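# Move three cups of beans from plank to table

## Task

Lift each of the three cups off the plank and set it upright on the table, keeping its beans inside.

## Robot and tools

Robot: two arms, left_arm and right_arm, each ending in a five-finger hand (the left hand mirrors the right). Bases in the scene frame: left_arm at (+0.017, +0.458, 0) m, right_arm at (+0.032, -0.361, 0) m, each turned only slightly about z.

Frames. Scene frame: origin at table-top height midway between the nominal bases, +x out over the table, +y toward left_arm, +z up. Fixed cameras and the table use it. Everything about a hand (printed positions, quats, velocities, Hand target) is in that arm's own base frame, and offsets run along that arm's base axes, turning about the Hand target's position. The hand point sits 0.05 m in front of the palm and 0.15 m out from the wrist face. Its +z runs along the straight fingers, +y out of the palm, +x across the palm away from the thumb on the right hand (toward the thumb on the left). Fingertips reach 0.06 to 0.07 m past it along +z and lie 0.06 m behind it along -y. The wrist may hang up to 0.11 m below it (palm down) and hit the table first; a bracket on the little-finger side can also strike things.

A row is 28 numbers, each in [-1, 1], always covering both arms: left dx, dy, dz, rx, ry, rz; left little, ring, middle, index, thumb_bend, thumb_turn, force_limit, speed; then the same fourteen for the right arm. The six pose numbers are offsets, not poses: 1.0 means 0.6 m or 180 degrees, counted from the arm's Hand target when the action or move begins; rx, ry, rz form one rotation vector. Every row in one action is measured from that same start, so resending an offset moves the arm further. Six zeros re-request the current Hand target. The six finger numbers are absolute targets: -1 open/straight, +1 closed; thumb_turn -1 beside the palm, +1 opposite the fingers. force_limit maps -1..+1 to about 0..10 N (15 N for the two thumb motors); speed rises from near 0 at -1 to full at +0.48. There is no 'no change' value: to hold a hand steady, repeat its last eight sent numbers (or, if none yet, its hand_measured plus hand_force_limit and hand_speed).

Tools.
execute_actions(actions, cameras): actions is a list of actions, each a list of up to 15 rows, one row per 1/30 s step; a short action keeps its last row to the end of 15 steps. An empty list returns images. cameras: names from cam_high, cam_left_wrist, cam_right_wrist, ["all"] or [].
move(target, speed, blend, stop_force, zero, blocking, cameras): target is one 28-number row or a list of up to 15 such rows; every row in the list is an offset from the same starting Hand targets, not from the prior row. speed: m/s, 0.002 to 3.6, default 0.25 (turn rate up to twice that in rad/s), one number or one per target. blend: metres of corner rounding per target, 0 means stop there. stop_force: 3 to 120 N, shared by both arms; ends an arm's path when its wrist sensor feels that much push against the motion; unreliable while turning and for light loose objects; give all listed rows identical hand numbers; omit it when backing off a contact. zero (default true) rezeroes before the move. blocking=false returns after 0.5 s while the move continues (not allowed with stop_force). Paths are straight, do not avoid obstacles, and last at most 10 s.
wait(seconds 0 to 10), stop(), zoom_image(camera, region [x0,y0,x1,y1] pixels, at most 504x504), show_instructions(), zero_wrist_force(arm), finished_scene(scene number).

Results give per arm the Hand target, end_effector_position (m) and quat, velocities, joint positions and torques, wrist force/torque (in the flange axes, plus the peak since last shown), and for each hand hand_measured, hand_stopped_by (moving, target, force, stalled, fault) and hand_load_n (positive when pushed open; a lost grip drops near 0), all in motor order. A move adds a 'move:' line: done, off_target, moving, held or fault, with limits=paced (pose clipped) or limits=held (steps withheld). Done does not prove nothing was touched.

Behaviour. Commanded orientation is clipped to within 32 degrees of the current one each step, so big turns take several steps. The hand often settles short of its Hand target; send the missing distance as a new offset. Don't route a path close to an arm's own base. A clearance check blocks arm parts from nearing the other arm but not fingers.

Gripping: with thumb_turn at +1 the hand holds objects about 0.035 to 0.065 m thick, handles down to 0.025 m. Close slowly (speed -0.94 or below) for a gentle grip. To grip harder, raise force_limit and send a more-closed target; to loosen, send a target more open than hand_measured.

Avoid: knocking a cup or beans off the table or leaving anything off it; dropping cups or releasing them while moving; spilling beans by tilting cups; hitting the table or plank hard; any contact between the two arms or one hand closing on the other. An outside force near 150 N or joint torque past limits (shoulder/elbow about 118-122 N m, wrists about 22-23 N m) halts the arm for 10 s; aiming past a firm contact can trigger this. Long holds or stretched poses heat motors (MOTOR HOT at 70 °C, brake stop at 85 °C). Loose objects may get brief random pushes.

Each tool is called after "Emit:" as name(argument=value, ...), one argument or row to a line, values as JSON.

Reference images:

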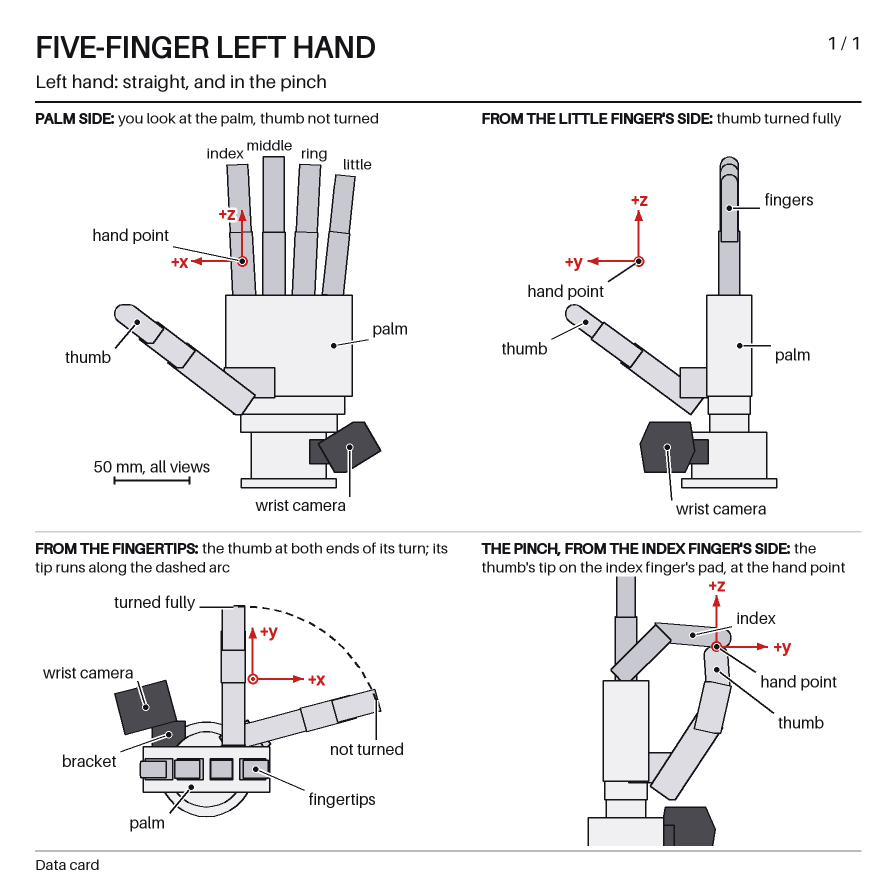

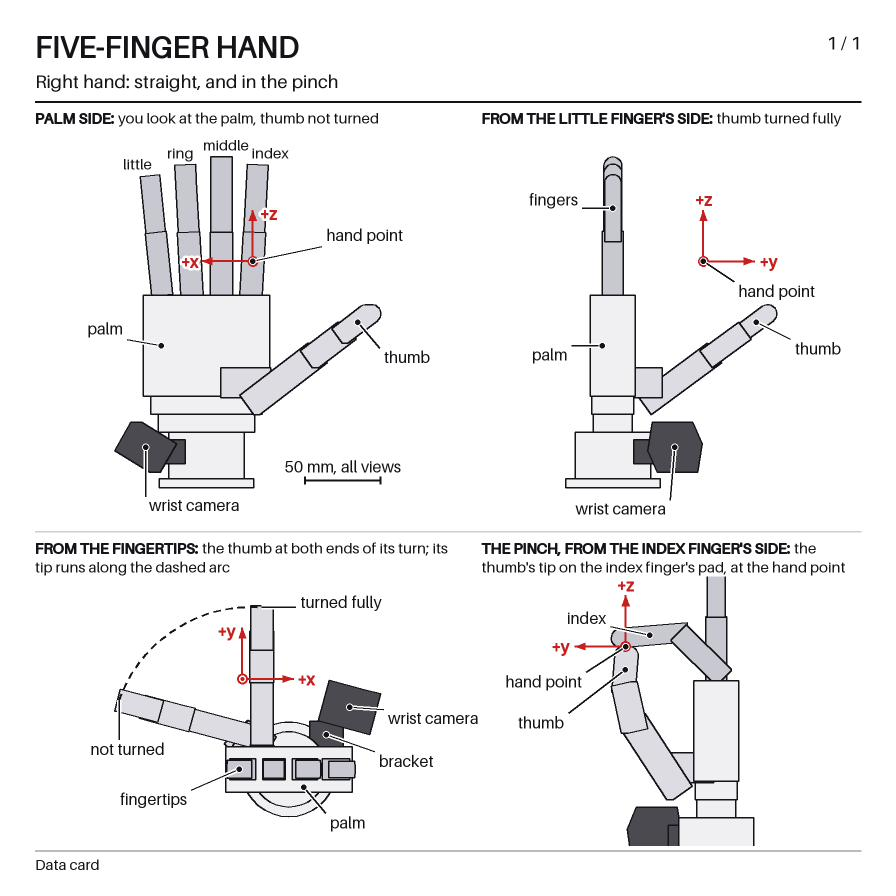

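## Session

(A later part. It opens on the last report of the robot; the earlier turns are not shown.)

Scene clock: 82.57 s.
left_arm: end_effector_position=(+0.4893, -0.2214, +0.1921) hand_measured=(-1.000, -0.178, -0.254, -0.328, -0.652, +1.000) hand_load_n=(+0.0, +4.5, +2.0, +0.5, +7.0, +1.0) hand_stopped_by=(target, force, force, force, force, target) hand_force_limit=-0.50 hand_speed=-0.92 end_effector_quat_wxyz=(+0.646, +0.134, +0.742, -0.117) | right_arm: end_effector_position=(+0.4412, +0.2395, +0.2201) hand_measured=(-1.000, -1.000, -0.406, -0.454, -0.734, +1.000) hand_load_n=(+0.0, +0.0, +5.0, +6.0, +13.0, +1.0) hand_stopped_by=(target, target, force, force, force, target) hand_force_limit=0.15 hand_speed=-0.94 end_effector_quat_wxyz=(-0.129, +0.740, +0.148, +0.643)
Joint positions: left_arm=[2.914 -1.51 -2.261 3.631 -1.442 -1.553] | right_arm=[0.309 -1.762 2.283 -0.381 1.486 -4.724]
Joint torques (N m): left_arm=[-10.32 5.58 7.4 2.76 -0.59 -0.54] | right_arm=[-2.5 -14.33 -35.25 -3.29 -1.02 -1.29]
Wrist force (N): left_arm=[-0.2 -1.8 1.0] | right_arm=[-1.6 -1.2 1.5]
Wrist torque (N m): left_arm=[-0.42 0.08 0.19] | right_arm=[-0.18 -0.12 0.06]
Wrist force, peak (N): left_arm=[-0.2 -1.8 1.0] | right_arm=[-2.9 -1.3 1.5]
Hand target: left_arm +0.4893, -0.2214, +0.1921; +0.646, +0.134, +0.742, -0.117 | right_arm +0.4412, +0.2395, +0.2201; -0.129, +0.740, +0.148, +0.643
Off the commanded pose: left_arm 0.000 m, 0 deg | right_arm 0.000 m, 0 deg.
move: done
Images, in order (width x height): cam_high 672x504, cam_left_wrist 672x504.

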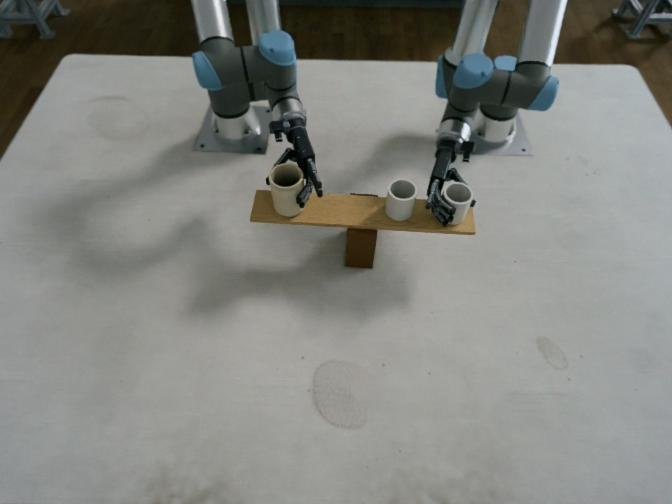

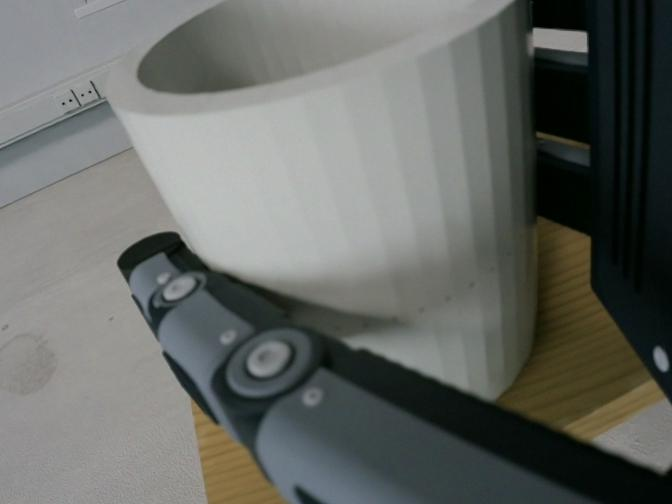

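Emit:
move(
  target=[0,0,0,0,0,0,-1,0.7,0.7,0.7,0.6,1,0.2,-0.94,0,0,0,0,0,0,-1,-1,0.6,0.6,0.5,1,0.15,-0.94],
)

Emit:
move(
  target=[0,0,0,0,0,0,-1,0.75,0.75,0.75,0.65,1,0.4,-0.94,0,0,0,0,0,0,-1,-1,0.6,0.6,0.5,1,0.15,-0.94],
)

Emit:
move(
  target=[0,0,0.04,0,0,0,-1,0.75,0.75,0.75,0.65,1,0.4,-0.94,0,0,0,0,0,0,-1,-1,0.6,0.6,0.5,1,0.15,-0.94],
  speed=0.05,
  cameras=["cam_high","cam_left_wrist"],
)

Emit:
zoom_image(
  camera="cam_high",
  region=[240, 100, 500, 250],
)

Scene clock: 85.57 s.
left_arm: end_effector_position=(+0.4893, -0.2214, +0.1921) hand_measured=(-1.000, -0.168, -0.232, -0.296, -0.652, +1.000) hand_load_n=(+0.0, +2.5, +4.5, +6.5, +14.0, +0.0) hand_stopped_by=(target, force, force, force, force, target) hand_force_limit=0.20 hand_speed=-0.94 end_effector_quat_wxyz=(+0.646, +0.134, +0.742, -0.117) | right_arm: end_effector_position=(+0.4412, +0.2395, +0.2201) hand_measured=(-1.000, -1.000, -0.406, -0.454, -0.734, +1.000) hand_load_n=(-0.5, +0.0, +5.0, +6.0, +13.0, +1.0) hand_stopped_by=(target, target, force, force, force, target) hand_force_limit=0.15 hand_speed=-0.94 end_effector_quat_wxyz=(-0.129, +0.740, +0.148, +0.643)
Joint positions: left_arm=[2.914 -1.51 -2.261 3.631 -1.442 -1.553] | right_arm=[0.309 -1.762 2.283 -0.381 1.486 -4.724]
Joint torques (N m): left_arm=[-10.31 7.28 7.91 1.48 0.98 -0.55] | right_arm=[-2.19 -14.66 -34.82 -3.16 -1.13 -1.12]
Wrist force (N): left_arm=[1.7 -0.8 0.7] | right_arm=[-3.4 -1.4 1.6]
Wrist torque (N m): left_arm=[-0.33 0.03 0.12] | right_arm=[-0.21 -0.21 0.02]
Wrist force, peak (N): left_arm=[1.9 -1.2 1.1] | right_arm=[-3.7 -1.6 1.7]
Hand target: left_arm +0.4893, -0.2214, +0.1921; +0.646, +0.134, +0.742, -0.117 | right_arm +0.4412, +0.2395, +0.2201; -0.129, +0.740, +0.148, +0.643
Off the commanded pose: left_arm 0.000 m, 0 deg | right_arm 0.000 m, 0 deg.
move: done

Scene clock: 86.07 s.
left_arm: end_effector_position=(+0.4893, -0.2214, +0.1921) hand_measured=(-1.000, -0.148, -0.218, -0.292, -0.654, +1.000) hand_load_n=(+0.0, +8.5, +7.5, +4.5, +18.5, +2.0) hand_stopped_by=(target, force, force, force, force, target) hand_force_limit=0.40 hand_speed=-0.94 end_effector_quat_wxyz=(+0.646, +0.134, +0.742, -0.117) | right_arm: end_effector_position=(+0.4412, +0.2395, +0.2201) hand_measured=(-1.000, -1.000, -0.406, -0.454, -0.734, +1.000) hand_load_n=(+0.5, +0.0, +5.0, +6.0, +13.0, +1.0) hand_stopped_by=(target, target, force, force, force, target) hand_force_limit=0.15 hand_speed=-0.94 end_effector_quat_wxyz=(-0.129, +0.740, +0.148, +0.643)
Joint positions: left_arm=[2.914 -1.51 -2.261 3.631 -1.442 -1.553] | right_arm=[0.309 -1.762 2.283 -0.381 1.486 -4.724]
Joint torques (N m): left_arm=[-10.12 6.77 7.97 1.19 1.15 -0.62] | right_arm=[-2.49 -14.61 -35.65 -3.38 -0.85 -1.26]
Wrist force (N): left_arm=[0.2 -1.6 0.8] | right_arm=[-2.0 -1.1 1.7]
Wrist torque (N m): left_arm=[-0.39 0.10 0.13] | right_arm=[-0.18 -0.19 0.07]
Wrist force, peak (N): left_arm=[1.9 -1.0 0.8] | right_arm=[-4.0 -1.4 1.5]
Hand target: left_arm +0.4893, -0.2214, +0.1921; +0.646, +0.134, +0.742, -0.117 | right_arm +0.4412, +0.2395, +0.2201; -0.129, +0.740, +0.148, +0.643
Off the commanded pose: left_arm 0.000 m, 0 deg | right_arm 0.000 m, 0 deg.
move: done

Scene clock: 87.07 s.
left_arm: end_effector_position=(+0.4893, -0.2214, +0.2160) hand_measured=(-1.000, -0.148, -0.218, -0.292, -0.654, +1.000) hand_load_n=(+0.0, +7.5, +7.5, +4.5, +18.5, +4.0) hand_stopped_by=(target, force, force, force, force, target) hand_force_limit=0.40 hand_speed=-0.94 end_effector_quat_wxyz=(+0.646, +0.134, +0.742, -0.117) | right_arm: end_effector_position=(+0.4412, +0.2395, +0.2201) hand_measured=(-1.000, -1.000, -0.406, -0.454, -0.734, +1.000) hand_load_n=(+0.0, +0.0, +5.0, +6.0, +13.0, +1.0) hand_stopped_by=(target, target, force, force, force, target) hand_force_limit=0.15 hand_speed=-0.94 end_effector_quat_wxyz=(-0.129, +0.740, +0.148, +0.643)
Joint positions: left_arm=[2.914 -1.47 -2.223 3.553 -1.442 -1.553] | right_arm=[0.309 -1.762 2.283 -0.381 1.486 -4.724]
Joint torques (N m): left_arm=[-6.21 26.2 29.69 0.27 -1.36 -0.63] | right_arm=[-3.46 -14.76 -35.46 -3.37 -1.06 -1.3]
Wrist force (N): left_arm=[2.6 -0.9 1.0] | right_arm=[-3.6 -1.0 1.5]
Wrist torque (N m): left_arm=[-0.32 0.04 0.13] | right_arm=[-0.13 -0.20 0.03]
Wrist force, peak (N): left_arm=[3.2 -1.0 0.9] | right_arm=[-4.0 -1.3 1.8]
Hand target: left_arm +0.4893, -0.2214, +0.2161; +0.646, +0.134, +0.742, -0.117 | right_arm +0.4412, +0.2395, +0.2201; -0.129, +0.740, +0.148, +0.643
Off the commanded pose: left_arm 0.000 m, 0 deg | right_arm 0.000 m, 0 deg.
move: done
Images, in order (width x height): cam_high 672x504, cam_left_wrist 672x504.

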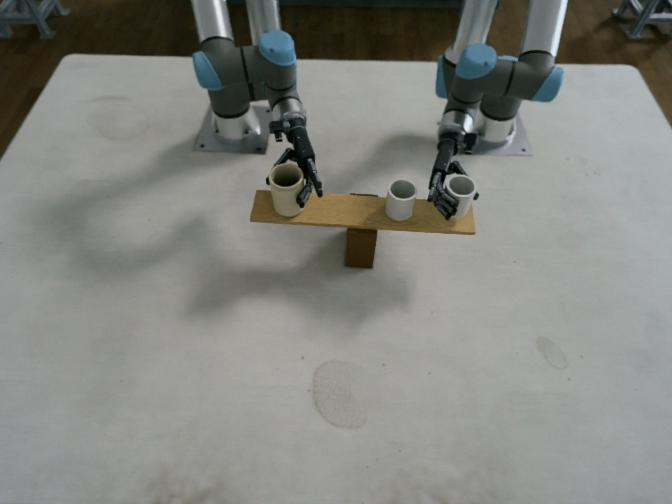

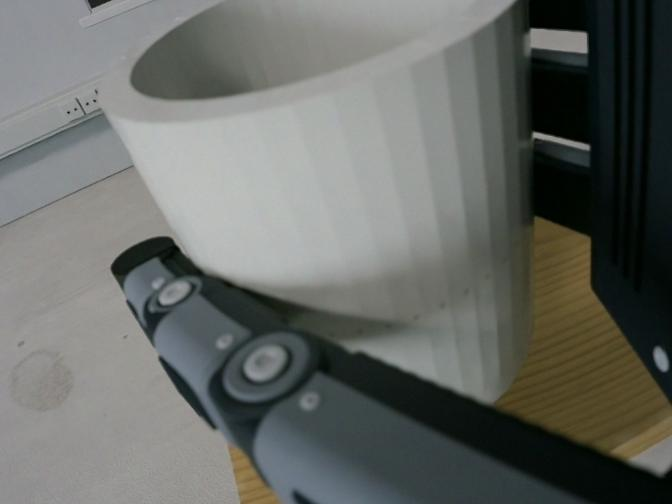

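Scaled by 1.938 from the camera's 672x504 image, which has a finer 960x720 frame.

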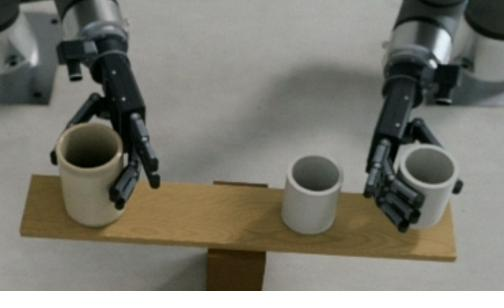

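Emit:
move(
  target=[
    [0,0,0.17,0,0,0,-1,0.75,0.75,0.75,0.65,1,0.4,-0.94,0,0,0,0,0,0,-1,-1,0.6,0.6,0.5,1,0.15,-0.94],
    [0.3215,0.1965,0.17,0,0,0,-1,0.75,0.75,0.75,0.65,1,0.4,-0.94,0,0,0,0,0,0,-1,-1,0.6,0.6,0.5,1,0.15,-0.94],
    [0.3215,0.1965,-0.25,0,0,0,-1,0.75,0.75,0.75,0.65,1,0.4,-0.94,0,0,0,0,0,0,-1,-1,0.6,0.6,0.5,1,0.15,-0.94],
  ],
  speed=0.22,
  blend=[0.045,0.05,0],
)

Emit:
move(
  target=[0,0,-0.08,0,0,0,-1,0.75,0.75,0.75,0.65,1,0.4,-0.94,0,0,0,0,0,0,-1,-1,0.6,0.6,0.5,1,0.15,-0.94],
  speed=0.025,
  stop_force=3,
  cameras=["cam_high","cam_left_wrist"],
)

Emit:
zoom_image(
  camera="cam_high",
  region=[430, 200, 610, 340],
)

Scene clock: 94.10 s.
left_arm: end_effector_position=(+0.6821, -0.1035, +0.0662) hand_measured=(-1.000, -0.148, -0.218, -0.292, -0.654, +1.000) hand_load_n=(+0.0, +7.5, +7.5, +4.5, +18.5, +4.0) hand_stopped_by=(target, force, force, force, force, target) hand_force_limit=0.40 hand_speed=-0.94 end_effector_quat_wxyz=(+0.646, +0.134, +0.742, -0.117) | right_arm: end_effector_position=(+0.4412, +0.2395, +0.2201) hand_measured=(-1.000, -1.000, -0.406, -0.454, -0.734, +1.000) hand_load_n=(+0.0, +0.0, +5.0, +6.0, +13.0, +1.5) hand_stopped_by=(target, target, force, force, force, target) hand_force_limit=0.15 hand_speed=-0.94 end_effector_quat_wxyz=(-0.129, +0.740, +0.148, +0.643)
Joint positions: left_arm=[3.279 -2.047 -2.009 3.898 -1.081 -1.497] | right_arm=[0.309 -1.762 2.283 -0.381 1.486 -4.724]
Joint torques (N m): left_arm=[-9.07 23.45 10.94 3.58 -1.4 -1.25] | right_arm=[-3.03 -14.51 -33.33 -3.22 -0.85 -1.26]
Wrist force (N): left_arm=[2.4 -0.9 0.7] | right_arm=[-3.9 -1.3 1.4]
Wrist torque (N m): left_arm=[-0.41 0.01 0.06] | right_arm=[-0.15 -0.18 0.02]
Wrist force, peak (N): left_arm=[2.7 -4.2 0.5] | right_arm=[-3.9 -1.4 1.9]
Hand target: left_arm +0.6822, -0.1035, +0.0661; +0.646, +0.134, +0.742, -0.117 | right_arm +0.4412, +0.2395, +0.2201; -0.129, +0.740, +0.148, +0.643
Off the commanded pose: left_arm 0.000 m, 0 deg | right_arm 0.000 m, 0 deg.
move: done

Scene clock: 96.83 s.
left_arm: end_effector_position=(+0.6821, -0.1035, +0.0307) hand_measured=(-1.000, -0.148, -0.218, -0.292, -0.654, +1.000) hand_load_n=(+0.0, +7.5, +7.0, +4.0, +18.0, +4.0) hand_stopped_by=(target, force, force, force, force, target) hand_force_limit=0.40 hand_speed=-0.94 end_effector_quat_wxyz=(+0.646, +0.134, +0.742, -0.117) | right_arm: end_effector_position=(+0.4412, +0.2395, +0.2201) hand_measured=(-1.000, -1.000, -0.406, -0.454, -0.734, +1.000) hand_load_n=(+0.0, +0.0, +5.0, +6.0, +12.5, +1.0) hand_stopped_by=(target, target, force, force, force, target) hand_force_limit=0.15 hand_speed=-0.94 end_effector_quat_wxyz=(-0.129, +0.740, +0.148, +0.643)
Joint positions: left_arm=[3.279 -2.122 -2.02 3.985 -1.081 -1.497] | right_arm=[0.309 -1.762 2.283 -0.381 1.486 -4.724]
Joint torques (N m): left_arm=[-6.61 49.98 21.17 -0.08 -0.17 -0.39] | right_arm=[-1.96 -14.47 -33.41 -3.38 -0.89 -1.15]
Wrist force (N): left_arm=[2.4 -1.0 0.7] | right_arm=[-3.2 -1.1 1.9]
Wrist torque (N m): left_arm=[-0.40 -0.02 0.09] | right_arm=[-0.18 -0.25 0.04]
Wrist force, peak (N): left_arm=[-4.3 -2.0 -1.6] | right_arm=[-4.1 -1.4 1.7]
Hand target: left_arm +0.6821, -0.1035, +0.0307; +0.646, +0.134, +0.742, -0.117 (not the last commanded pose) | right_arm +0.4412, +0.2395, +0.2201; -0.129, +0.740, +0.148, +0.643
Off the commanded pose: left_arm 0.013 m, 0 deg | right_arm 0.000 m, 0 deg.
move: contact (left_arm)
Images, in order (width x height): cam_high 672x504, cam_left_wrist 672x504.

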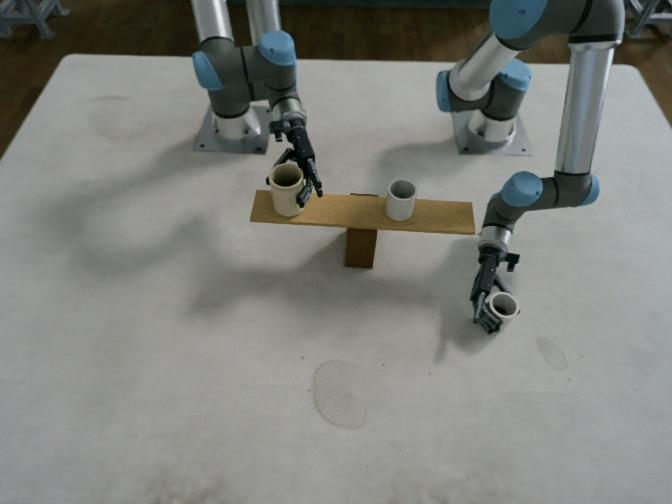

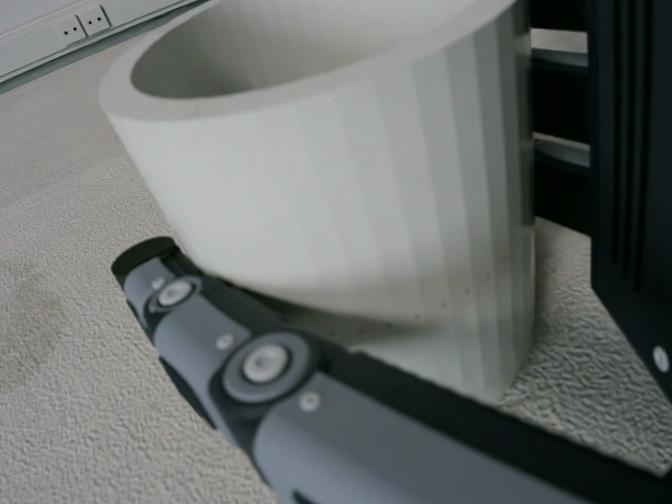

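Scaled by 2.800 from the camera's 672x504 image, which has a finer 960x720 frame.

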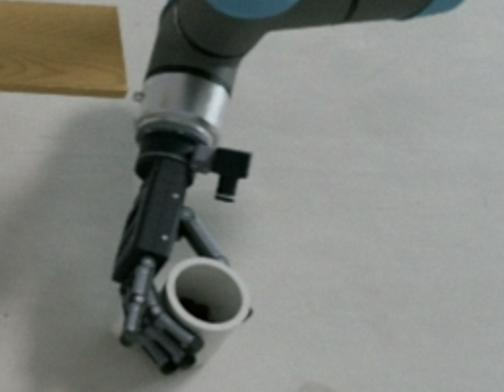

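Emit:
move(
  target=[0,0,-0.01,0,0,0,-1,0.75,0.75,0.75,0.65,1,0.4,-0.94,0,0,0,0,0,0,-1,-1,0.6,0.6,0.5,1,0.15,-0.94],
  speed=0.01,
  stop_force=3,
)

Scene clock: 99.17 s.
left_arm: end_effector_position=(+0.6822, -0.1035, +0.0303) hand_measured=(-1.000, -0.148, -0.218, -0.292, -0.654, +1.000) hand_load_n=(+0.0, +9.0, +6.5, +3.0, +18.0, +1.5) hand_stopped_by=(target, force, force, force, force, target) hand_force_limit=0.40 hand_speed=-0.94 end_effector_quat_wxyz=(+0.646, +0.134, +0.742, -0.117) | right_arm: end_effector_position=(+0.4412, +0.2395, +0.2201) hand_measured=(-1.000, -1.000, -0.406, -0.454, -0.734, +1.000) hand_load_n=(+0.0, +0.0, +5.0, +6.0, +13.0, +1.5) hand_stopped_by=(target, target, force, force, force, target) hand_force_limit=0.15 hand_speed=-0.94 end_effector_quat_wxyz=(-0.129, +0.740, +0.148, +0.643)
Joint positions: left_arm=[3.279 -2.123 -2.02 3.986 -1.081 -1.497] | right_arm=[0.309 -1.762 2.283 -0.381 1.486 -4.724]
Joint torques (N m): left_arm=[-6.22 47.95 12.59 -0.47 -0.11 -1.34] | right_arm=[-2.73 -14.28 -33.85 -3.36 -0.92 -1.15]
Wrist force (N): left_arm=[-0.1 -1.0 0.0] | right_arm=[-3.7 -1.2 1.7]
Wrist torque (N m): left_arm=[-0.42 0.07 0.12] | right_arm=[-0.17 -0.22 0.03]
Wrist force, peak (N): left_arm=[-2.9 -2.2 -0.1] | right_arm=[-3.8 -1.5 1.9]
Hand target: left_arm +0.6822, -0.1035, +0.0303; +0.646, +0.134, +0.742, -0.117 (not the last commanded pose) | right_arm +0.4412, +0.2395, +0.2201; -0.129, +0.740, +0.148, +0.643
Off the commanded pose: left_arm 0.006 m, 0 deg | right_arm 0.000 m, 0 deg.
move: contact (left_arm)

Emit:
move(
  target=[
    [0,0,0,0,0,0,-1,-1,-1,-1,-1,1,0.4,-0.82,0,0,0,0,0,0,-1,-1,0.6,0.6,0.5,1,0.15,-0.94],
    [0,0,0.455,0,0,0,-1,-1,-1,-1,-1,1,0.4,-0.82,0,0,0,0,0,0,-1,-1,0.6,0.6,0.5,1,0.15,-0.94],
    [-0.3415,-0.4005,0.455,0,0,0,-1,-1,-1,-1,-1,1,0.4,-0.82,0,0,0,0,0,0,-1,-1,0.6,0.6,0.5,1,0.15,-0.94],
  ],
  speed=0.25,
  blend=[0,0.045,0],
  cameras=["all"],
)

Emit:
zoom_image(
  camera="cam_high",
  region=[310, 100, 450, 240],
)

Emit:
zoom_image(
  camera="cam_high",
  region=[430, 200, 610, 340],
)

Scene clock: 106.73 s.
left_arm: end_effector_position=(+0.4773, -0.3438, +0.3033) hand_measured=(-1.000, -1.000, -1.000, -1.000, -1.000, +1.000) hand_load_n=(+0.0, +0.0, +0.0, +0.0, +0.0, +0.0) hand_stopped_by=(target, target, target, target, target, target) hand_force_limit=0.40 hand_speed=-0.82 end_effector_quat_wxyz=(+0.646, +0.134, +0.742, -0.117) | right_arm: end_effector_position=(+0.4412, +0.2395, +0.2201) hand_measured=(-1.000, -1.000, -0.406, -0.454, -0.734, +1.000) hand_load_n=(+0.0, +0.0, +5.5, +6.0, +12.5, +1.0) hand_stopped_by=(target, target, force, force, force, target) hand_force_limit=0.15 hand_speed=-0.94 end_effector_quat_wxyz=(-0.129, +0.740, +0.148, +0.643)
Joint positions: left_arm=[2.548 -1.585 -1.868 3.311 -1.805 -1.604] | right_arm=[0.309 -1.762 2.283 -0.381 1.486 -4.724]
Joint torques (N m): left_arm=[-12.89 11.78 30.92 -0.29 -1.76 -1.39] | right_arm=[-2.17 -13.62 -33.9 -3.33 -0.64 -1.01]
Wrist force (N): left_arm=[0.5 -1.2 0.6] | right_arm=[-3.6 -0.9 1.7]
Wrist torque (N m): left_arm=[-0.32 -0.03 0.26] | right_arm=[-0.15 -0.19 0.02]
Wrist force, peak (N): left_arm=[0.7 -2.4 0.1] | right_arm=[-4.0 -1.4 1.8]
Hand target: left_arm +0.4773, -0.3438, +0.3033; +0.646, +0.134, +0.742, -0.117 | right_arm +0.4412, +0.2395, +0.2201; -0.129, +0.740, +0.148, +0.643
Off the commanded pose: left_arm 0.000 m, 0 deg | right_arm 0.000 m, 0 deg.
move: done

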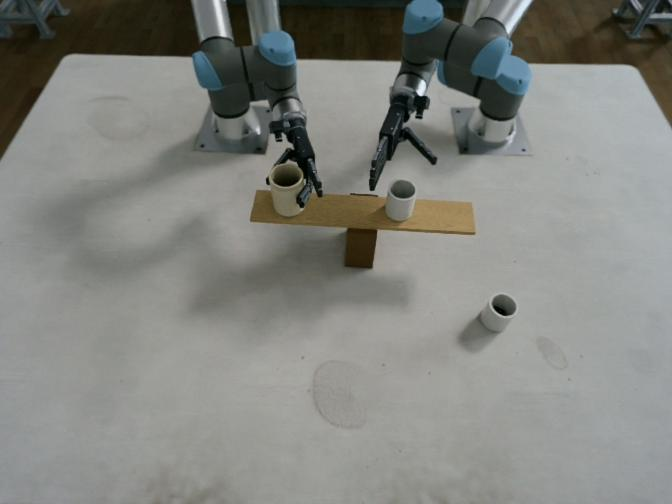

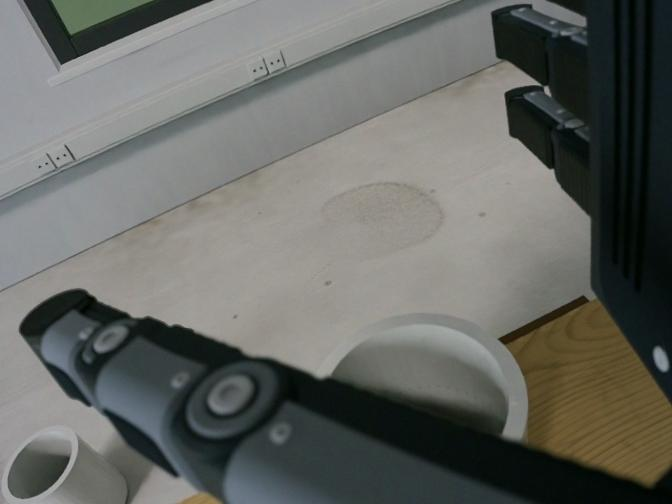

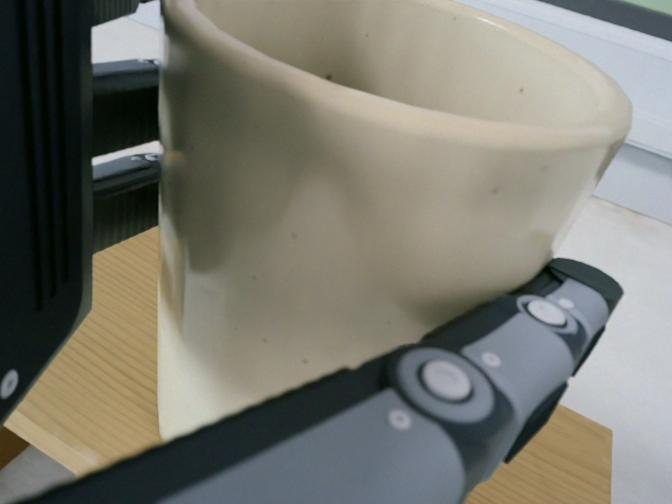

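Scaled by 3.600 from the camera's 672x504 image, which has a finer 960x720 frame.

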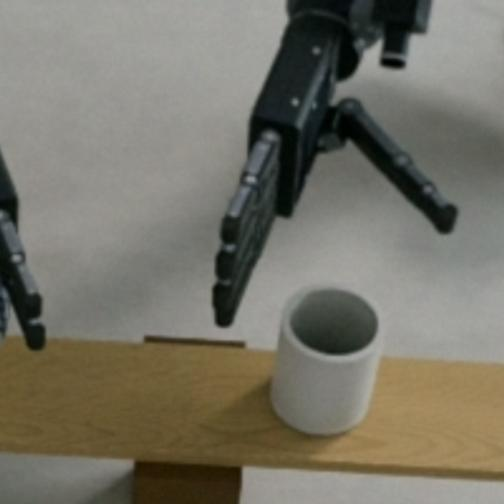

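Scaled by 2.800 from the camera's 672x504 image, which has a finer 960x720 frame.

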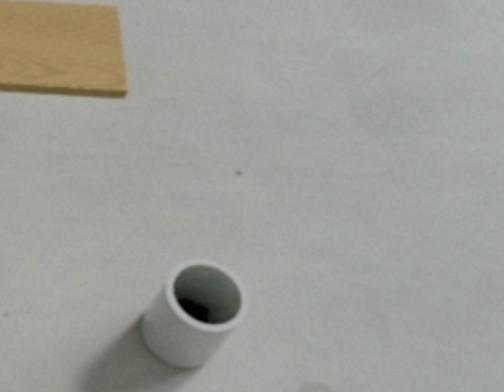

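Emit:
move(
  target=[0,0,-0.1855,0,0,0,-1,-1,-1,-1,-1,1,0.4,-0.82,0,0,0,0,0,0,-1,-1,0.6,0.6,0.5,1,0.15,-0.94],
  speed=0.08,
  stop_force=5,
  cameras=["cam_high","cam_left_wrist"],
)

Emit:
zoom_image(
  camera="cam_high",
  region=[310, 100, 450, 240],
)

Scene clock: 110.77 s.
left_arm: end_effector_position=(+0.4773, -0.3438, +0.1920) hand_measured=(-1.000, -1.000, -1.000, -1.000, -1.000, +1.000) hand_load_n=(+0.0, +0.0, +0.0, +0.0, +0.0, +0.0) hand_stopped_by=(target, target, target, target, target, target) hand_force_limit=0.40 hand_speed=-0.82 end_effector_quat_wxyz=(+0.646, +0.134, +0.742, -0.117) | right_arm: end_effector_position=(+0.4412, +0.2395, +0.2201) hand_measured=(-1.000, -1.000, -0.406, -0.454, -0.734, +1.000) hand_load_n=(+0.0, +0.0, +5.5, +6.0, +12.5, +1.0) hand_stopped_by=(target, target, force, force, force, target) hand_force_limit=0.15 hand_speed=-0.94 end_effector_quat_wxyz=(-0.129, +0.740, +0.148, +0.643)
Joint positions: left_arm=[2.548 -1.712 -2.048 3.618 -1.805 -1.604] | right_arm=[0.309 -1.762 2.283 -0.381 1.486 -4.724]
Joint torques (N m): left_arm=[-4.88 12.34 7.19 3.08 1.17 1.16] | right_arm=[-2.73 -13.42 -34.16 -3.36 -0.75 -1.15]
Wrist force (N): left_arm=[0.2 -1.1 0.9] | right_arm=[-3.1 -0.9 1.7]
Wrist torque (N m): left_arm=[-0.37 0.00 0.17] | right_arm=[-0.15 -0.26 0.05]
Wrist force, peak (N): left_arm=[0.9 -1.3 0.8] | right_arm=[-3.9 -1.3 1.8]
Hand target: left_arm +0.4773, -0.3438, +0.1920; +0.646, +0.134, +0.742, -0.117 | right_arm +0.4412, +0.2395, +0.2201; -0.129, +0.740, +0.148, +0.643
Off the commanded pose: left_arm 0.000 m, 0 deg | right_arm 0.000 m, 0 deg.
move: done
Images, in order (width x height): cam_high 672x504, cam_left_wrist 672x504.

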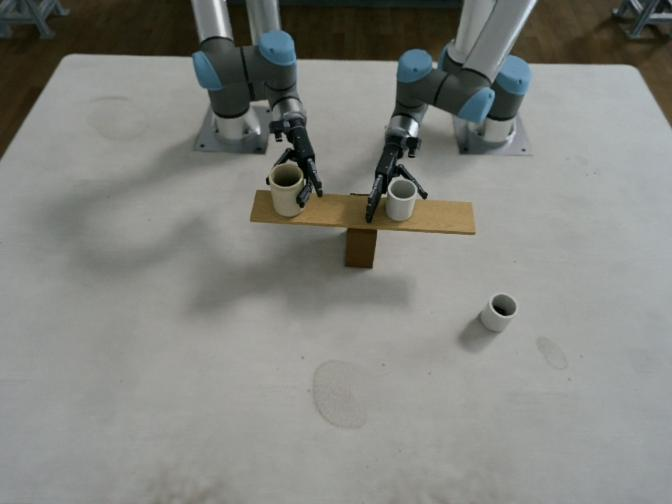

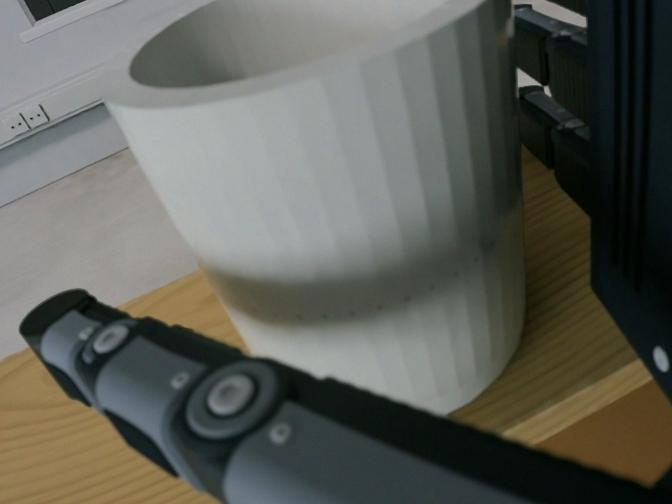

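Scaled by 3.600 from the camera's 672x504 image, which has a finer 960x720 frame.

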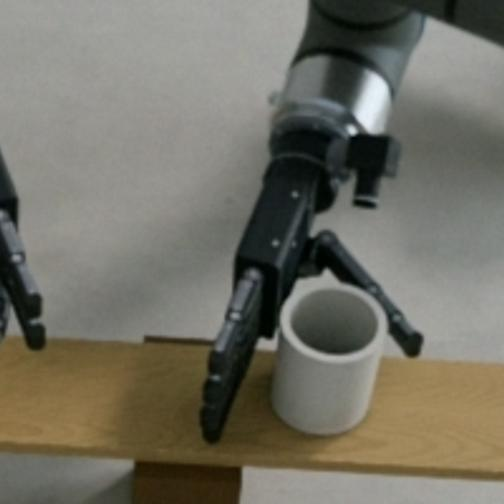

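Good. Close, squeeze in steps, and lift.

Emit:
move(
  target=[0,0,0,0,0,0,-1,0.6,0.6,0.6,0.5,1,-0.5,-0.92,0,0,0,0,0,0,-1,-1,0.6,0.6,0.5,1,0.15,-0.94],
)

Emit:
move(
  target=[0,0,0,0,0,0,-1,0.7,0.7,0.7,0.6,1,0.1,-0.94,0,0,0,0,0,0,-1,-1,0.6,0.6,0.5,1,0.15,-0.94],
)

Emit:
move(
  target=[0,0,0,0,0,0,-1,0.75,0.75,0.75,0.65,1,0.3,-0.94,0,0,0,0,0,0,-1,-1,0.6,0.6,0.5,1,0.15,-0.94],
  cameras=["cam_high","cam_left_wrist"],
)

Emit:
zoom_image(
  camera="cam_high",
  region=[310, 100, 450, 240],
)

Scene clock: 116.63 s.
left_arm: end_effector_position=(+0.4773, -0.3438, +0.1920) hand_measured=(-1.000, -0.208, -0.276, -0.342, -0.660, +1.000) hand_load_n=(+0.0, +2.5, +2.0, +1.0, +5.5, +0.5) hand_stopped_by=(target, force, force, force, force, target) hand_force_limit=-0.50 hand_speed=-0.92 end_effector_quat_wxyz=(+0.646, +0.134, +0.742, -0.117) | right_arm: end_effector_position=(+0.4412, +0.2395, +0.2201) hand_measured=(-1.000, -1.000, -0.406, -0.454, -0.734, +1.000) hand_load_n=(+0.0, +0.0, +5.0, +6.0, +13.0, +1.0) hand_stopped_by=(target, target, force, force, force, target) hand_force_limit=0.15 hand_speed=-0.94 end_effector_quat_wxyz=(-0.129, +0.740, +0.148, +0.643)
Joint positions: left_arm=[2.548 -1.712 -2.048 3.618 -1.805 -1.604] | right_arm=[0.309 -1.762 2.283 -0.381 1.486 -4.724]
Joint torques (N m): left_arm=[7.31 14.25 7.63 2.95 0.86 1.13] | right_arm=[-1.46 -13.08 -33.65 -3.4 -0.61 -0.9]
Wrist force (N): left_arm=[0.5 -1.3 1.0] | right_arm=[-3.3 -1.3 1.7]
Wrist torque (N m): left_arm=[-0.37 0.00 0.19] | right_arm=[-0.20 -0.22 0.03]
Wrist force, peak (N): left_arm=[0.6 -1.6 1.1] | right_arm=[-3.9 -1.5 2.0]
Hand target: left_arm +0.4773, -0.3438, +0.1920; +0.646, +0.134, +0.742, -0.117 | right_arm +0.4412, +0.2395, +0.2201; -0.129, +0.740, +0.148, +0.643
Off the commanded pose: left_arm 0.000 m, 0 deg | right_arm 0.000 m, 0 deg.
move: done

Scene clock: 117.13 s.
left_arm: end_effector_position=(+0.4773, -0.3438, +0.1920) hand_measured=(-1.000, -0.186, -0.248, -0.310, -0.660, +1.000) hand_load_n=(+0.0, +3.0, +4.0, +5.5, +15.0, +0.5) hand_stopped_by=(target, force, force, force, force, target) hand_force_limit=0.10 hand_speed=-0.94 end_effector_quat_wxyz=(+0.646, +0.134, +0.742, -0.117) | right_arm: end_effector_position=(+0.4412, +0.2395, +0.2201) hand_measured=(-1.000, -1.000, -0.406, -0.454, -0.734, +1.000) hand_load_n=(+0.0, +0.0, +5.0, +6.0, +12.5, +1.0) hand_stopped_by=(target, target, force, force, force, target) hand_force_limit=0.15 hand_speed=-0.94 end_effector_quat_wxyz=(-0.129, +0.740, +0.148, +0.643)
Joint positions: left_arm=[2.548 -1.712 -2.048 3.618 -1.805 -1.604] | right_arm=[0.309 -1.762 2.283 -0.381 1.486 -4.724]
Joint torques (N m): left_arm=[6.94 12.95 7.87 2.96 0.74 1.03] | right_arm=[-2.41 -13.33 -33.33 -3.33 -0.4 -0.96]
Wrist force (N): left_arm=[1.6 -1.1 1.0] | right_arm=[-3.6 -1.1 1.8]
Wrist torque (N m): left_arm=[-0.38 -0.01 0.16] | right_arm=[-0.17 -0.20 0.01]
Wrist force, peak (N): left_arm=[1.8 -1.1 1.1] | right_arm=[-3.9 -1.4 1.7]
Hand target: left_arm +0.4773, -0.3438, +0.1920; +0.646, +0.134, +0.742, -0.117 | right_arm +0.4412, +0.2395, +0.2201; -0.129, +0.740, +0.148, +0.643
Off the commanded pose: left_arm 0.000 m, 0 deg | right_arm 0.000 m, 0 deg.
move: done

Scene clock: 117.63 s.
left_arm: end_effector_position=(+0.4773, -0.3438, +0.1920) hand_measured=(-1.000, -0.166, -0.234, -0.302, -0.662, +1.000) hand_load_n=(+0.0, +8.5, +6.5, +5.0, +20.5, +2.0) hand_stopped_by=(target, force, force, force, force, target) hand_force_limit=0.30 hand_speed=-0.94 end_effector_quat_wxyz=(+0.646, +0.134, +0.742, -0.117) | right_arm: end_effector_position=(+0.4412, +0.2395, +0.2201) hand_measured=(-1.000, -1.000, -0.406, -0.454, -0.734, +1.000) hand_load_n=(+0.0, +0.0, +5.0, +6.0, +12.5, +1.0) hand_stopped_by=(target, target, force, force, force, target) hand_force_limit=0.15 hand_speed=-0.94 end_effector_quat_wxyz=(-0.129, +0.740, +0.148, +0.643)
Joint positions: left_arm=[2.548 -1.712 -2.048 3.618 -1.805 -1.604] | right_arm=[0.309 -1.762 2.283 -0.381 1.486 -4.724]
Joint torques (N m): left_arm=[7.44 14.52 8.21 2.9 0.7 1.18] | right_arm=[-1.6 -14.14 -34.24 -3.32 -0.49 -1.08]
Wrist force (N): left_arm=[0.0 -1.5 1.2] | right_arm=[-3.7 -1.2 1.9]
Wrist torque (N m): left_arm=[-0.41 0.04 0.14] | right_arm=[-0.17 -0.22 0.03]
Wrist force, peak (N): left_arm=[1.9 -1.2 1.4] | right_arm=[-3.7 -1.2 1.9]
Hand target: left_arm +0.4773, -0.3438, +0.1920; +0.646, +0.134, +0.742, -0.117 | right_arm +0.4412, +0.2395, +0.2201; -0.129, +0.740, +0.148, +0.643
Off the commanded pose: left_arm 0.000 m, 0 deg | right_arm 0.000 m, 0 deg.
move: done
Images, in order (width x height): cam_high 672x504, cam_left_wrist 672x504.

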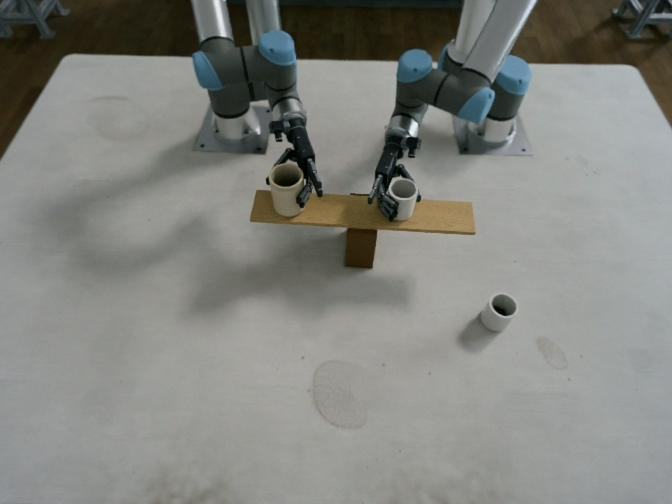

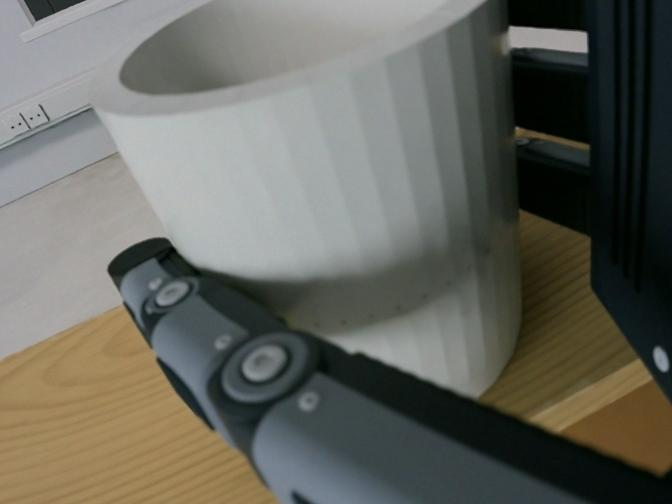

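Scaled by 3.600 from the camera's 672x504 image, which has a finer 960x720 frame.

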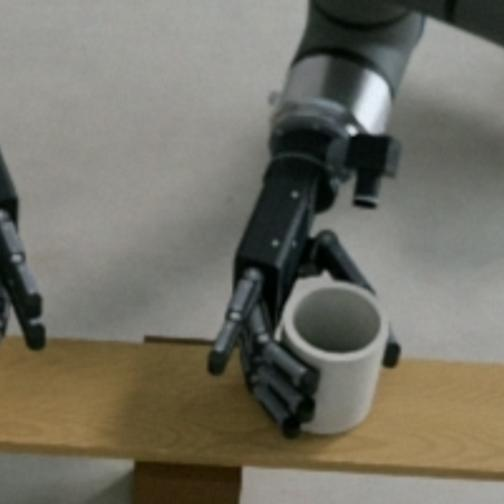

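Emit:
move(
  target=[0,0,0.04,0,0,0,-1,0.75,0.75,0.75,0.65,1,0.3,-0.94,0,0,0,0,0,0,-1,-1,0.6,0.6,0.5,1,0.15,-0.94],
  speed=0.06,
  cameras=["cam_high","cam_left_wrist"],
)

Emit:
zoom_image(
  camera="cam_high",
  region=[240, 100, 500, 250],
)

Scene clock: 120.33 s.
left_arm: end_effector_position=(+0.4773, -0.3438, +0.2160) hand_measured=(-1.000, -0.166, -0.234, -0.302, -0.662, +1.000) hand_load_n=(+0.0, +7.5, +6.5, +5.5, +20.5, +4.0) hand_stopped_by=(target, force, force, force, force, target) hand_force_limit=0.30 hand_speed=-0.94 end_effector_quat_wxyz=(+0.646, +0.134, +0.742, -0.117) | right_arm: end_effector_position=(+0.4412, +0.2395, +0.2201) hand_measured=(-1.000, -1.000, -0.406, -0.454, -0.734, +1.000) hand_load_n=(+0.0, +0.0, +5.0, +6.0, +12.5, +1.0) hand_stopped_by=(target, target, force, force, force, target) hand_force_limit=0.15 hand_speed=-0.94 end_effector_quat_wxyz=(-0.129, +0.740, +0.148, +0.643)
Joint positions: left_arm=[2.548 -1.678 -2.015 3.55 -1.805 -1.604] | right_arm=[0.309 -1.762 2.283 -0.381 1.486 -4.724]
Joint torques (N m): left_arm=[6.94 36.22 29.41 -0.04 0.26 -1.31] | right_arm=[-2.47 -12.68 -32.84 -3.28 -0.37 -1.04]
Wrist force (N): left_arm=[2.3 -1.3 0.9] | right_arm=[-4.0 -1.3 1.6]
Wrist torque (N m): left_arm=[-0.36 -0.03 0.20] | right_arm=[-0.16 -0.20 0.02]
Wrist force, peak (N): left_arm=[2.6 -1.0 1.3] | right_arm=[-4.0 -1.3 1.8]
Hand target: left_arm +0.4773, -0.3438, +0.2160; +0.646, +0.134, +0.742, -0.117 | right_arm +0.4412, +0.2395, +0.2201; -0.129, +0.740, +0.148, +0.643
Off the commanded pose: left_arm 0.000 m, 0 deg | right_arm 0.000 m, 0 deg.
move: done
Images, in order (width x height): cam_high 672x504, cam_left_wrist 672x504.

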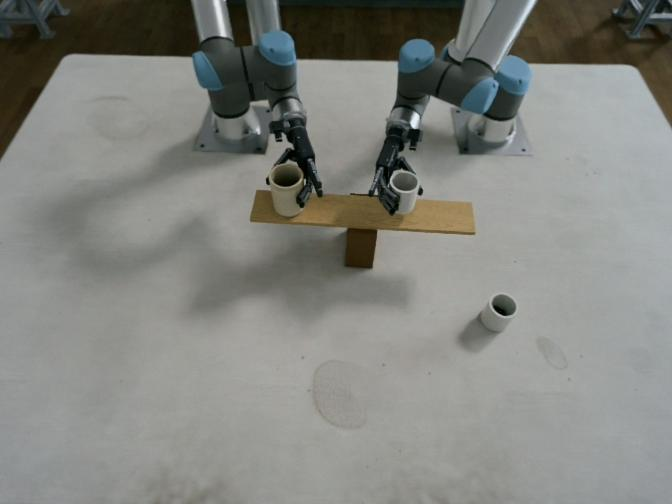

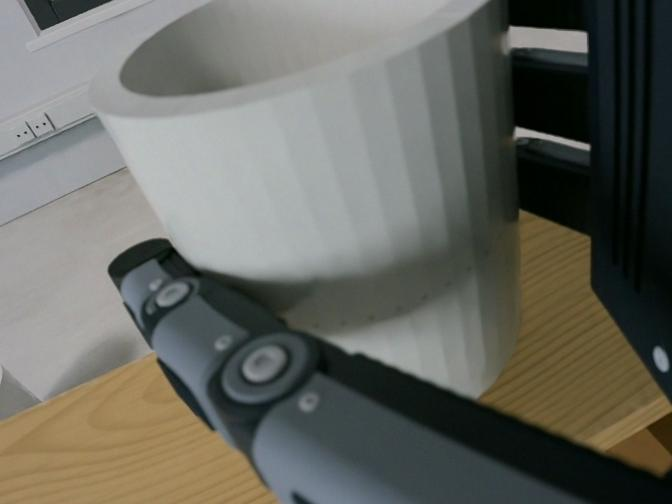

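Scaled by 1.938 from the camera's 672x504 image, which has a finer 960x720 frame.

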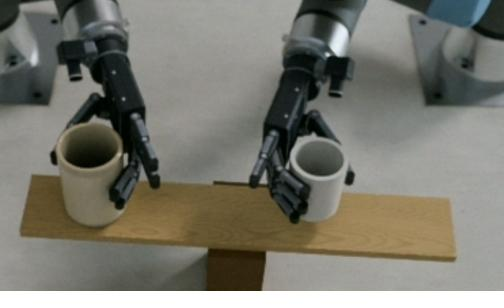

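Emit:
move(
  target=[
    [0,0,0.15,0,0,0,-1,0.75,0.75,0.75,0.65,1,0.3,-0.94,0,0,0,0,0,0,-1,-1,0.7,0.7,0.6,1,0.35,-0.94],
    [0.2773,0.7012,0.15,0,0,0,-1,0.75,0.75,0.75,0.65,1,0.3,-0.94,0,0,0,0,0,0,-1,-1,0.7,0.7,0.6,1,0.35,-0.94],
    [0.2773,0.7012,-0.25,0,0,0,-1,0.75,0.75,0.75,0.65,1,0.3,-0.94,0,0,0,0,0,0,-1,-1,0.7,0.7,0.6,1,0.35,-0.94],
  ],
  speed=0.22,
  blend=[0.04,0.05,0],
)

Emit:
move(
  target=[0,0,-0.08,0,0,0,-1,0.75,0.75,0.75,0.65,1,0.3,-0.94,0,0,0,0,0,0,-1,-1,0.7,0.7,0.6,1,0.35,-0.94],
  speed=0.025,
  stop_force=3,
)

Emit:
move(
  target=[0,0,-0.01,0,0,0,-1,0.75,0.75,0.75,0.65,1,0.3,-0.94,0,0,0,0,0,0,-1,-1,0.7,0.7,0.6,1,0.35,-0.94],
  speed=0.01,
  stop_force=3,
  cameras=["cam_high","cam_left_wrist"],
)

Emit:
zoom_image(
  camera="cam_high",
  region=[450, 190, 630, 330],
)

Scene clock: 136.30 s.
left_arm: end_effector_position=(+0.6437, +0.0769, +0.0661) hand_measured=(-1.000, -0.166, -0.234, -0.302, -0.662, +1.000) hand_load_n=(+0.0, +7.5, +6.5, +5.5, +20.5, +3.5) hand_stopped_by=(target, force, force, force, force, target) hand_force_limit=0.30 hand_speed=-0.94 end_effector_quat_wxyz=(+0.646, +0.134, +0.742, -0.117) | right_arm: end_effector_position=(+0.4412, +0.2395, +0.2201) hand_measured=(-1.000, -1.000, -0.392, -0.444, -0.736, +1.000) hand_load_n=(+0.0, +0.0, +8.0, +6.0, +16.0, +1.0) hand_stopped_by=(target, target, force, force, force, target) hand_force_limit=0.35 hand_speed=-0.94 end_effector_quat_wxyz=(-0.129, +0.740, +0.148, +0.643)
Joint positions: left_arm=[3.736 -2.011 -2.08 3.855 -0.632 -1.379] | right_arm=[0.309 -1.762 2.283 -0.381 1.486 -4.724]
Joint torques (N m): left_arm=[-9.77 19.7 3.54 2.69 -1.15 -1.39] | right_arm=[-1.96 -12.71 -33.07 -3.28 -0.35 -0.98]
Wrist force (N): left_arm=[2.0 -1.4 0.7] | right_arm=[-4.3 -1.0 1.6]
Wrist torque (N m): left_arm=[-0.41 0.01 0.10] | right_arm=[-0.18 -0.18 -0.01]
Wrist force, peak (N): left_arm=[1.8 -5.7 1.1] | right_arm=[-4.3 -1.3 1.9]
Hand target: left_arm +0.6437, +0.0769, +0.0660; +0.646, +0.134, +0.742, -0.117 | right_arm +0.4412, +0.2395, +0.2201; -0.129, +0.740, +0.148, +0.643
Off the commanded pose: left_arm 0.000 m, 0 deg | right_arm 0.000 m, 0 deg.
move: done; blend cut to 0 m at target 1

Scene clock: 139.03 s.
left_arm: end_effector_position=(+0.6437, +0.0769, +0.0294) hand_measured=(-1.000, -0.166, -0.234, -0.302, -0.662, +1.000) hand_load_n=(+0.0, +8.5, +6.0, +4.0, +20.0, +3.0) hand_stopped_by=(target, force, force, force, force, target) hand_force_limit=0.30 hand_speed=-0.94 end_effector_quat_wxyz=(+0.646, +0.134, +0.742, -0.117) | right_arm: end_effector_position=(+0.4412, +0.2395, +0.2201) hand_measured=(-1.000, -1.000, -0.392, -0.444, -0.736, +1.000) hand_load_n=(+0.0, +0.0, +7.5, +6.0, +16.0, +1.5) hand_stopped_by=(target, target, force, force, force, target) hand_force_limit=0.35 hand_speed=-0.94 end_effector_quat_wxyz=(-0.129, +0.740, +0.148, +0.643)
Joint positions: left_arm=[3.736 -2.094 -2.092 3.95 -0.632 -1.379] | right_arm=[0.309 -1.762 2.283 -0.381 1.486 -4.724]
Joint torques (N m): left_arm=[0 46.17 20.43 -0.79 -1.19 0.31] | right_arm=[-1.16 -12.99 -32.98 -3.06 -0.2 -1]
Wrist force (N): left_arm=[1.1 -0.9 0.5] | right_arm=[-4.1 -1.2 1.9]
Wrist torque (N m): left_arm=[-0.37 0.04 0.12] | right_arm=[-0.21 -0.25 0.01]
Wrist force, peak (N): left_arm=[-4.1 -3.2 0.1] | right_arm=[-4.4 -1.2 1.7]
Hand target: left_arm +0.6437, +0.0769, +0.0294; +0.646, +0.134, +0.742, -0.117 (not the last commanded pose) | right_arm +0.4412, +0.2395, +0.2201; -0.129, +0.740, +0.148, +0.643
Off the commanded pose: left_arm 0.011 m, 0 deg | right_arm 0.000 m, 0 deg.
move: contact (left_arm)

Scene clock: 140.20 s.
left_arm: end_effector_position=(+0.6437, +0.0769, +0.0291) hand_measured=(-1.000, -0.166, -0.234, -0.302, -0.662, +1.000) hand_load_n=(+0.0, +9.5, +6.0, +3.5, +20.0, +1.0) hand_stopped_by=(target, force, force, force, force, target) hand_force_limit=0.30 hand_speed=-0.94 end_effector_quat_wxyz=(+0.646, +0.134, +0.742, -0.117) | right_arm: end_effector_position=(+0.4412, +0.2395, +0.2201) hand_measured=(-1.000, -1.000, -0.392, -0.444, -0.736, +1.000) hand_load_n=(+0.5, +0.0, +7.5, +5.5, +16.0, +1.5) hand_stopped_by=(target, target, force, force, force, target) hand_force_limit=0.35 hand_speed=-0.94 end_effector_quat_wxyz=(-0.129, +0.740, +0.148, +0.643)
Joint positions: left_arm=[3.736 -2.095 -2.092 3.951 -0.632 -1.379] | right_arm=[0.309 -1.762 2.283 -0.381 1.486 -4.724]
Joint torques (N m): left_arm=[-0.45 44.84 10.18 -1.05 -1.03 0.41] | right_arm=[-2.48 -11.61 -33.9 -3 -0.26 -0.96]
Wrist force (N): left_arm=[-1.2 -2.4 0.0] | right_arm=[-3.9 -1.0 1.7]
Wrist torque (N m): left_arm=[-0.47 0.08 0.15] | right_arm=[-0.19 -0.25 0.01]
Wrist force, peak (N): left_arm=[-4.0 -3.1 0.4] | right_arm=[-4.5 -1.0 1.7]
Hand target: left_arm +0.6437, +0.0769, +0.0291; +0.646, +0.134, +0.742, -0.117 (not the last commanded pose) | right_arm +0.4412, +0.2395, +0.2201; -0.129, +0.740, +0.148, +0.643
Off the commanded pose: left_arm 0.006 m, 0 deg | right_arm 0.000 m, 0 deg.
move: contact (left_arm)
Images, in order (width x height): cam_high 672x504, cam_left_wrist 672x504.

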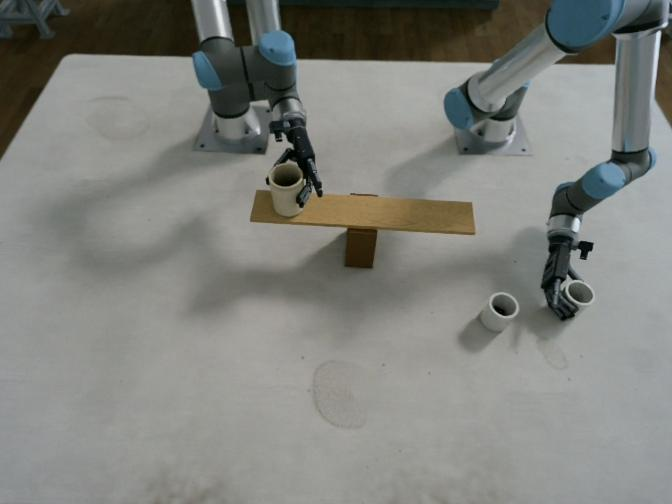

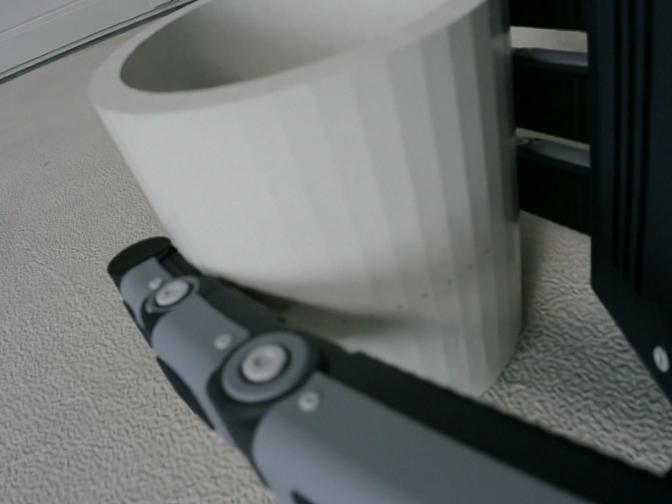

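Scaled by 2.800 from the camera's 672x504 image, which has a finer 960x720 frame.

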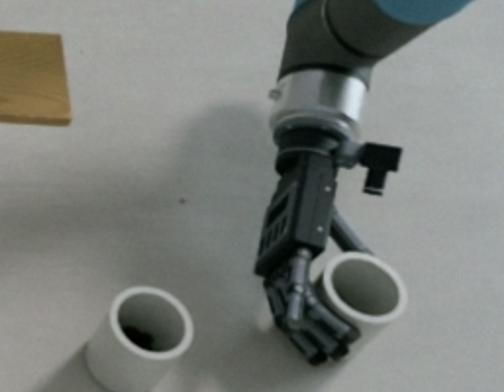

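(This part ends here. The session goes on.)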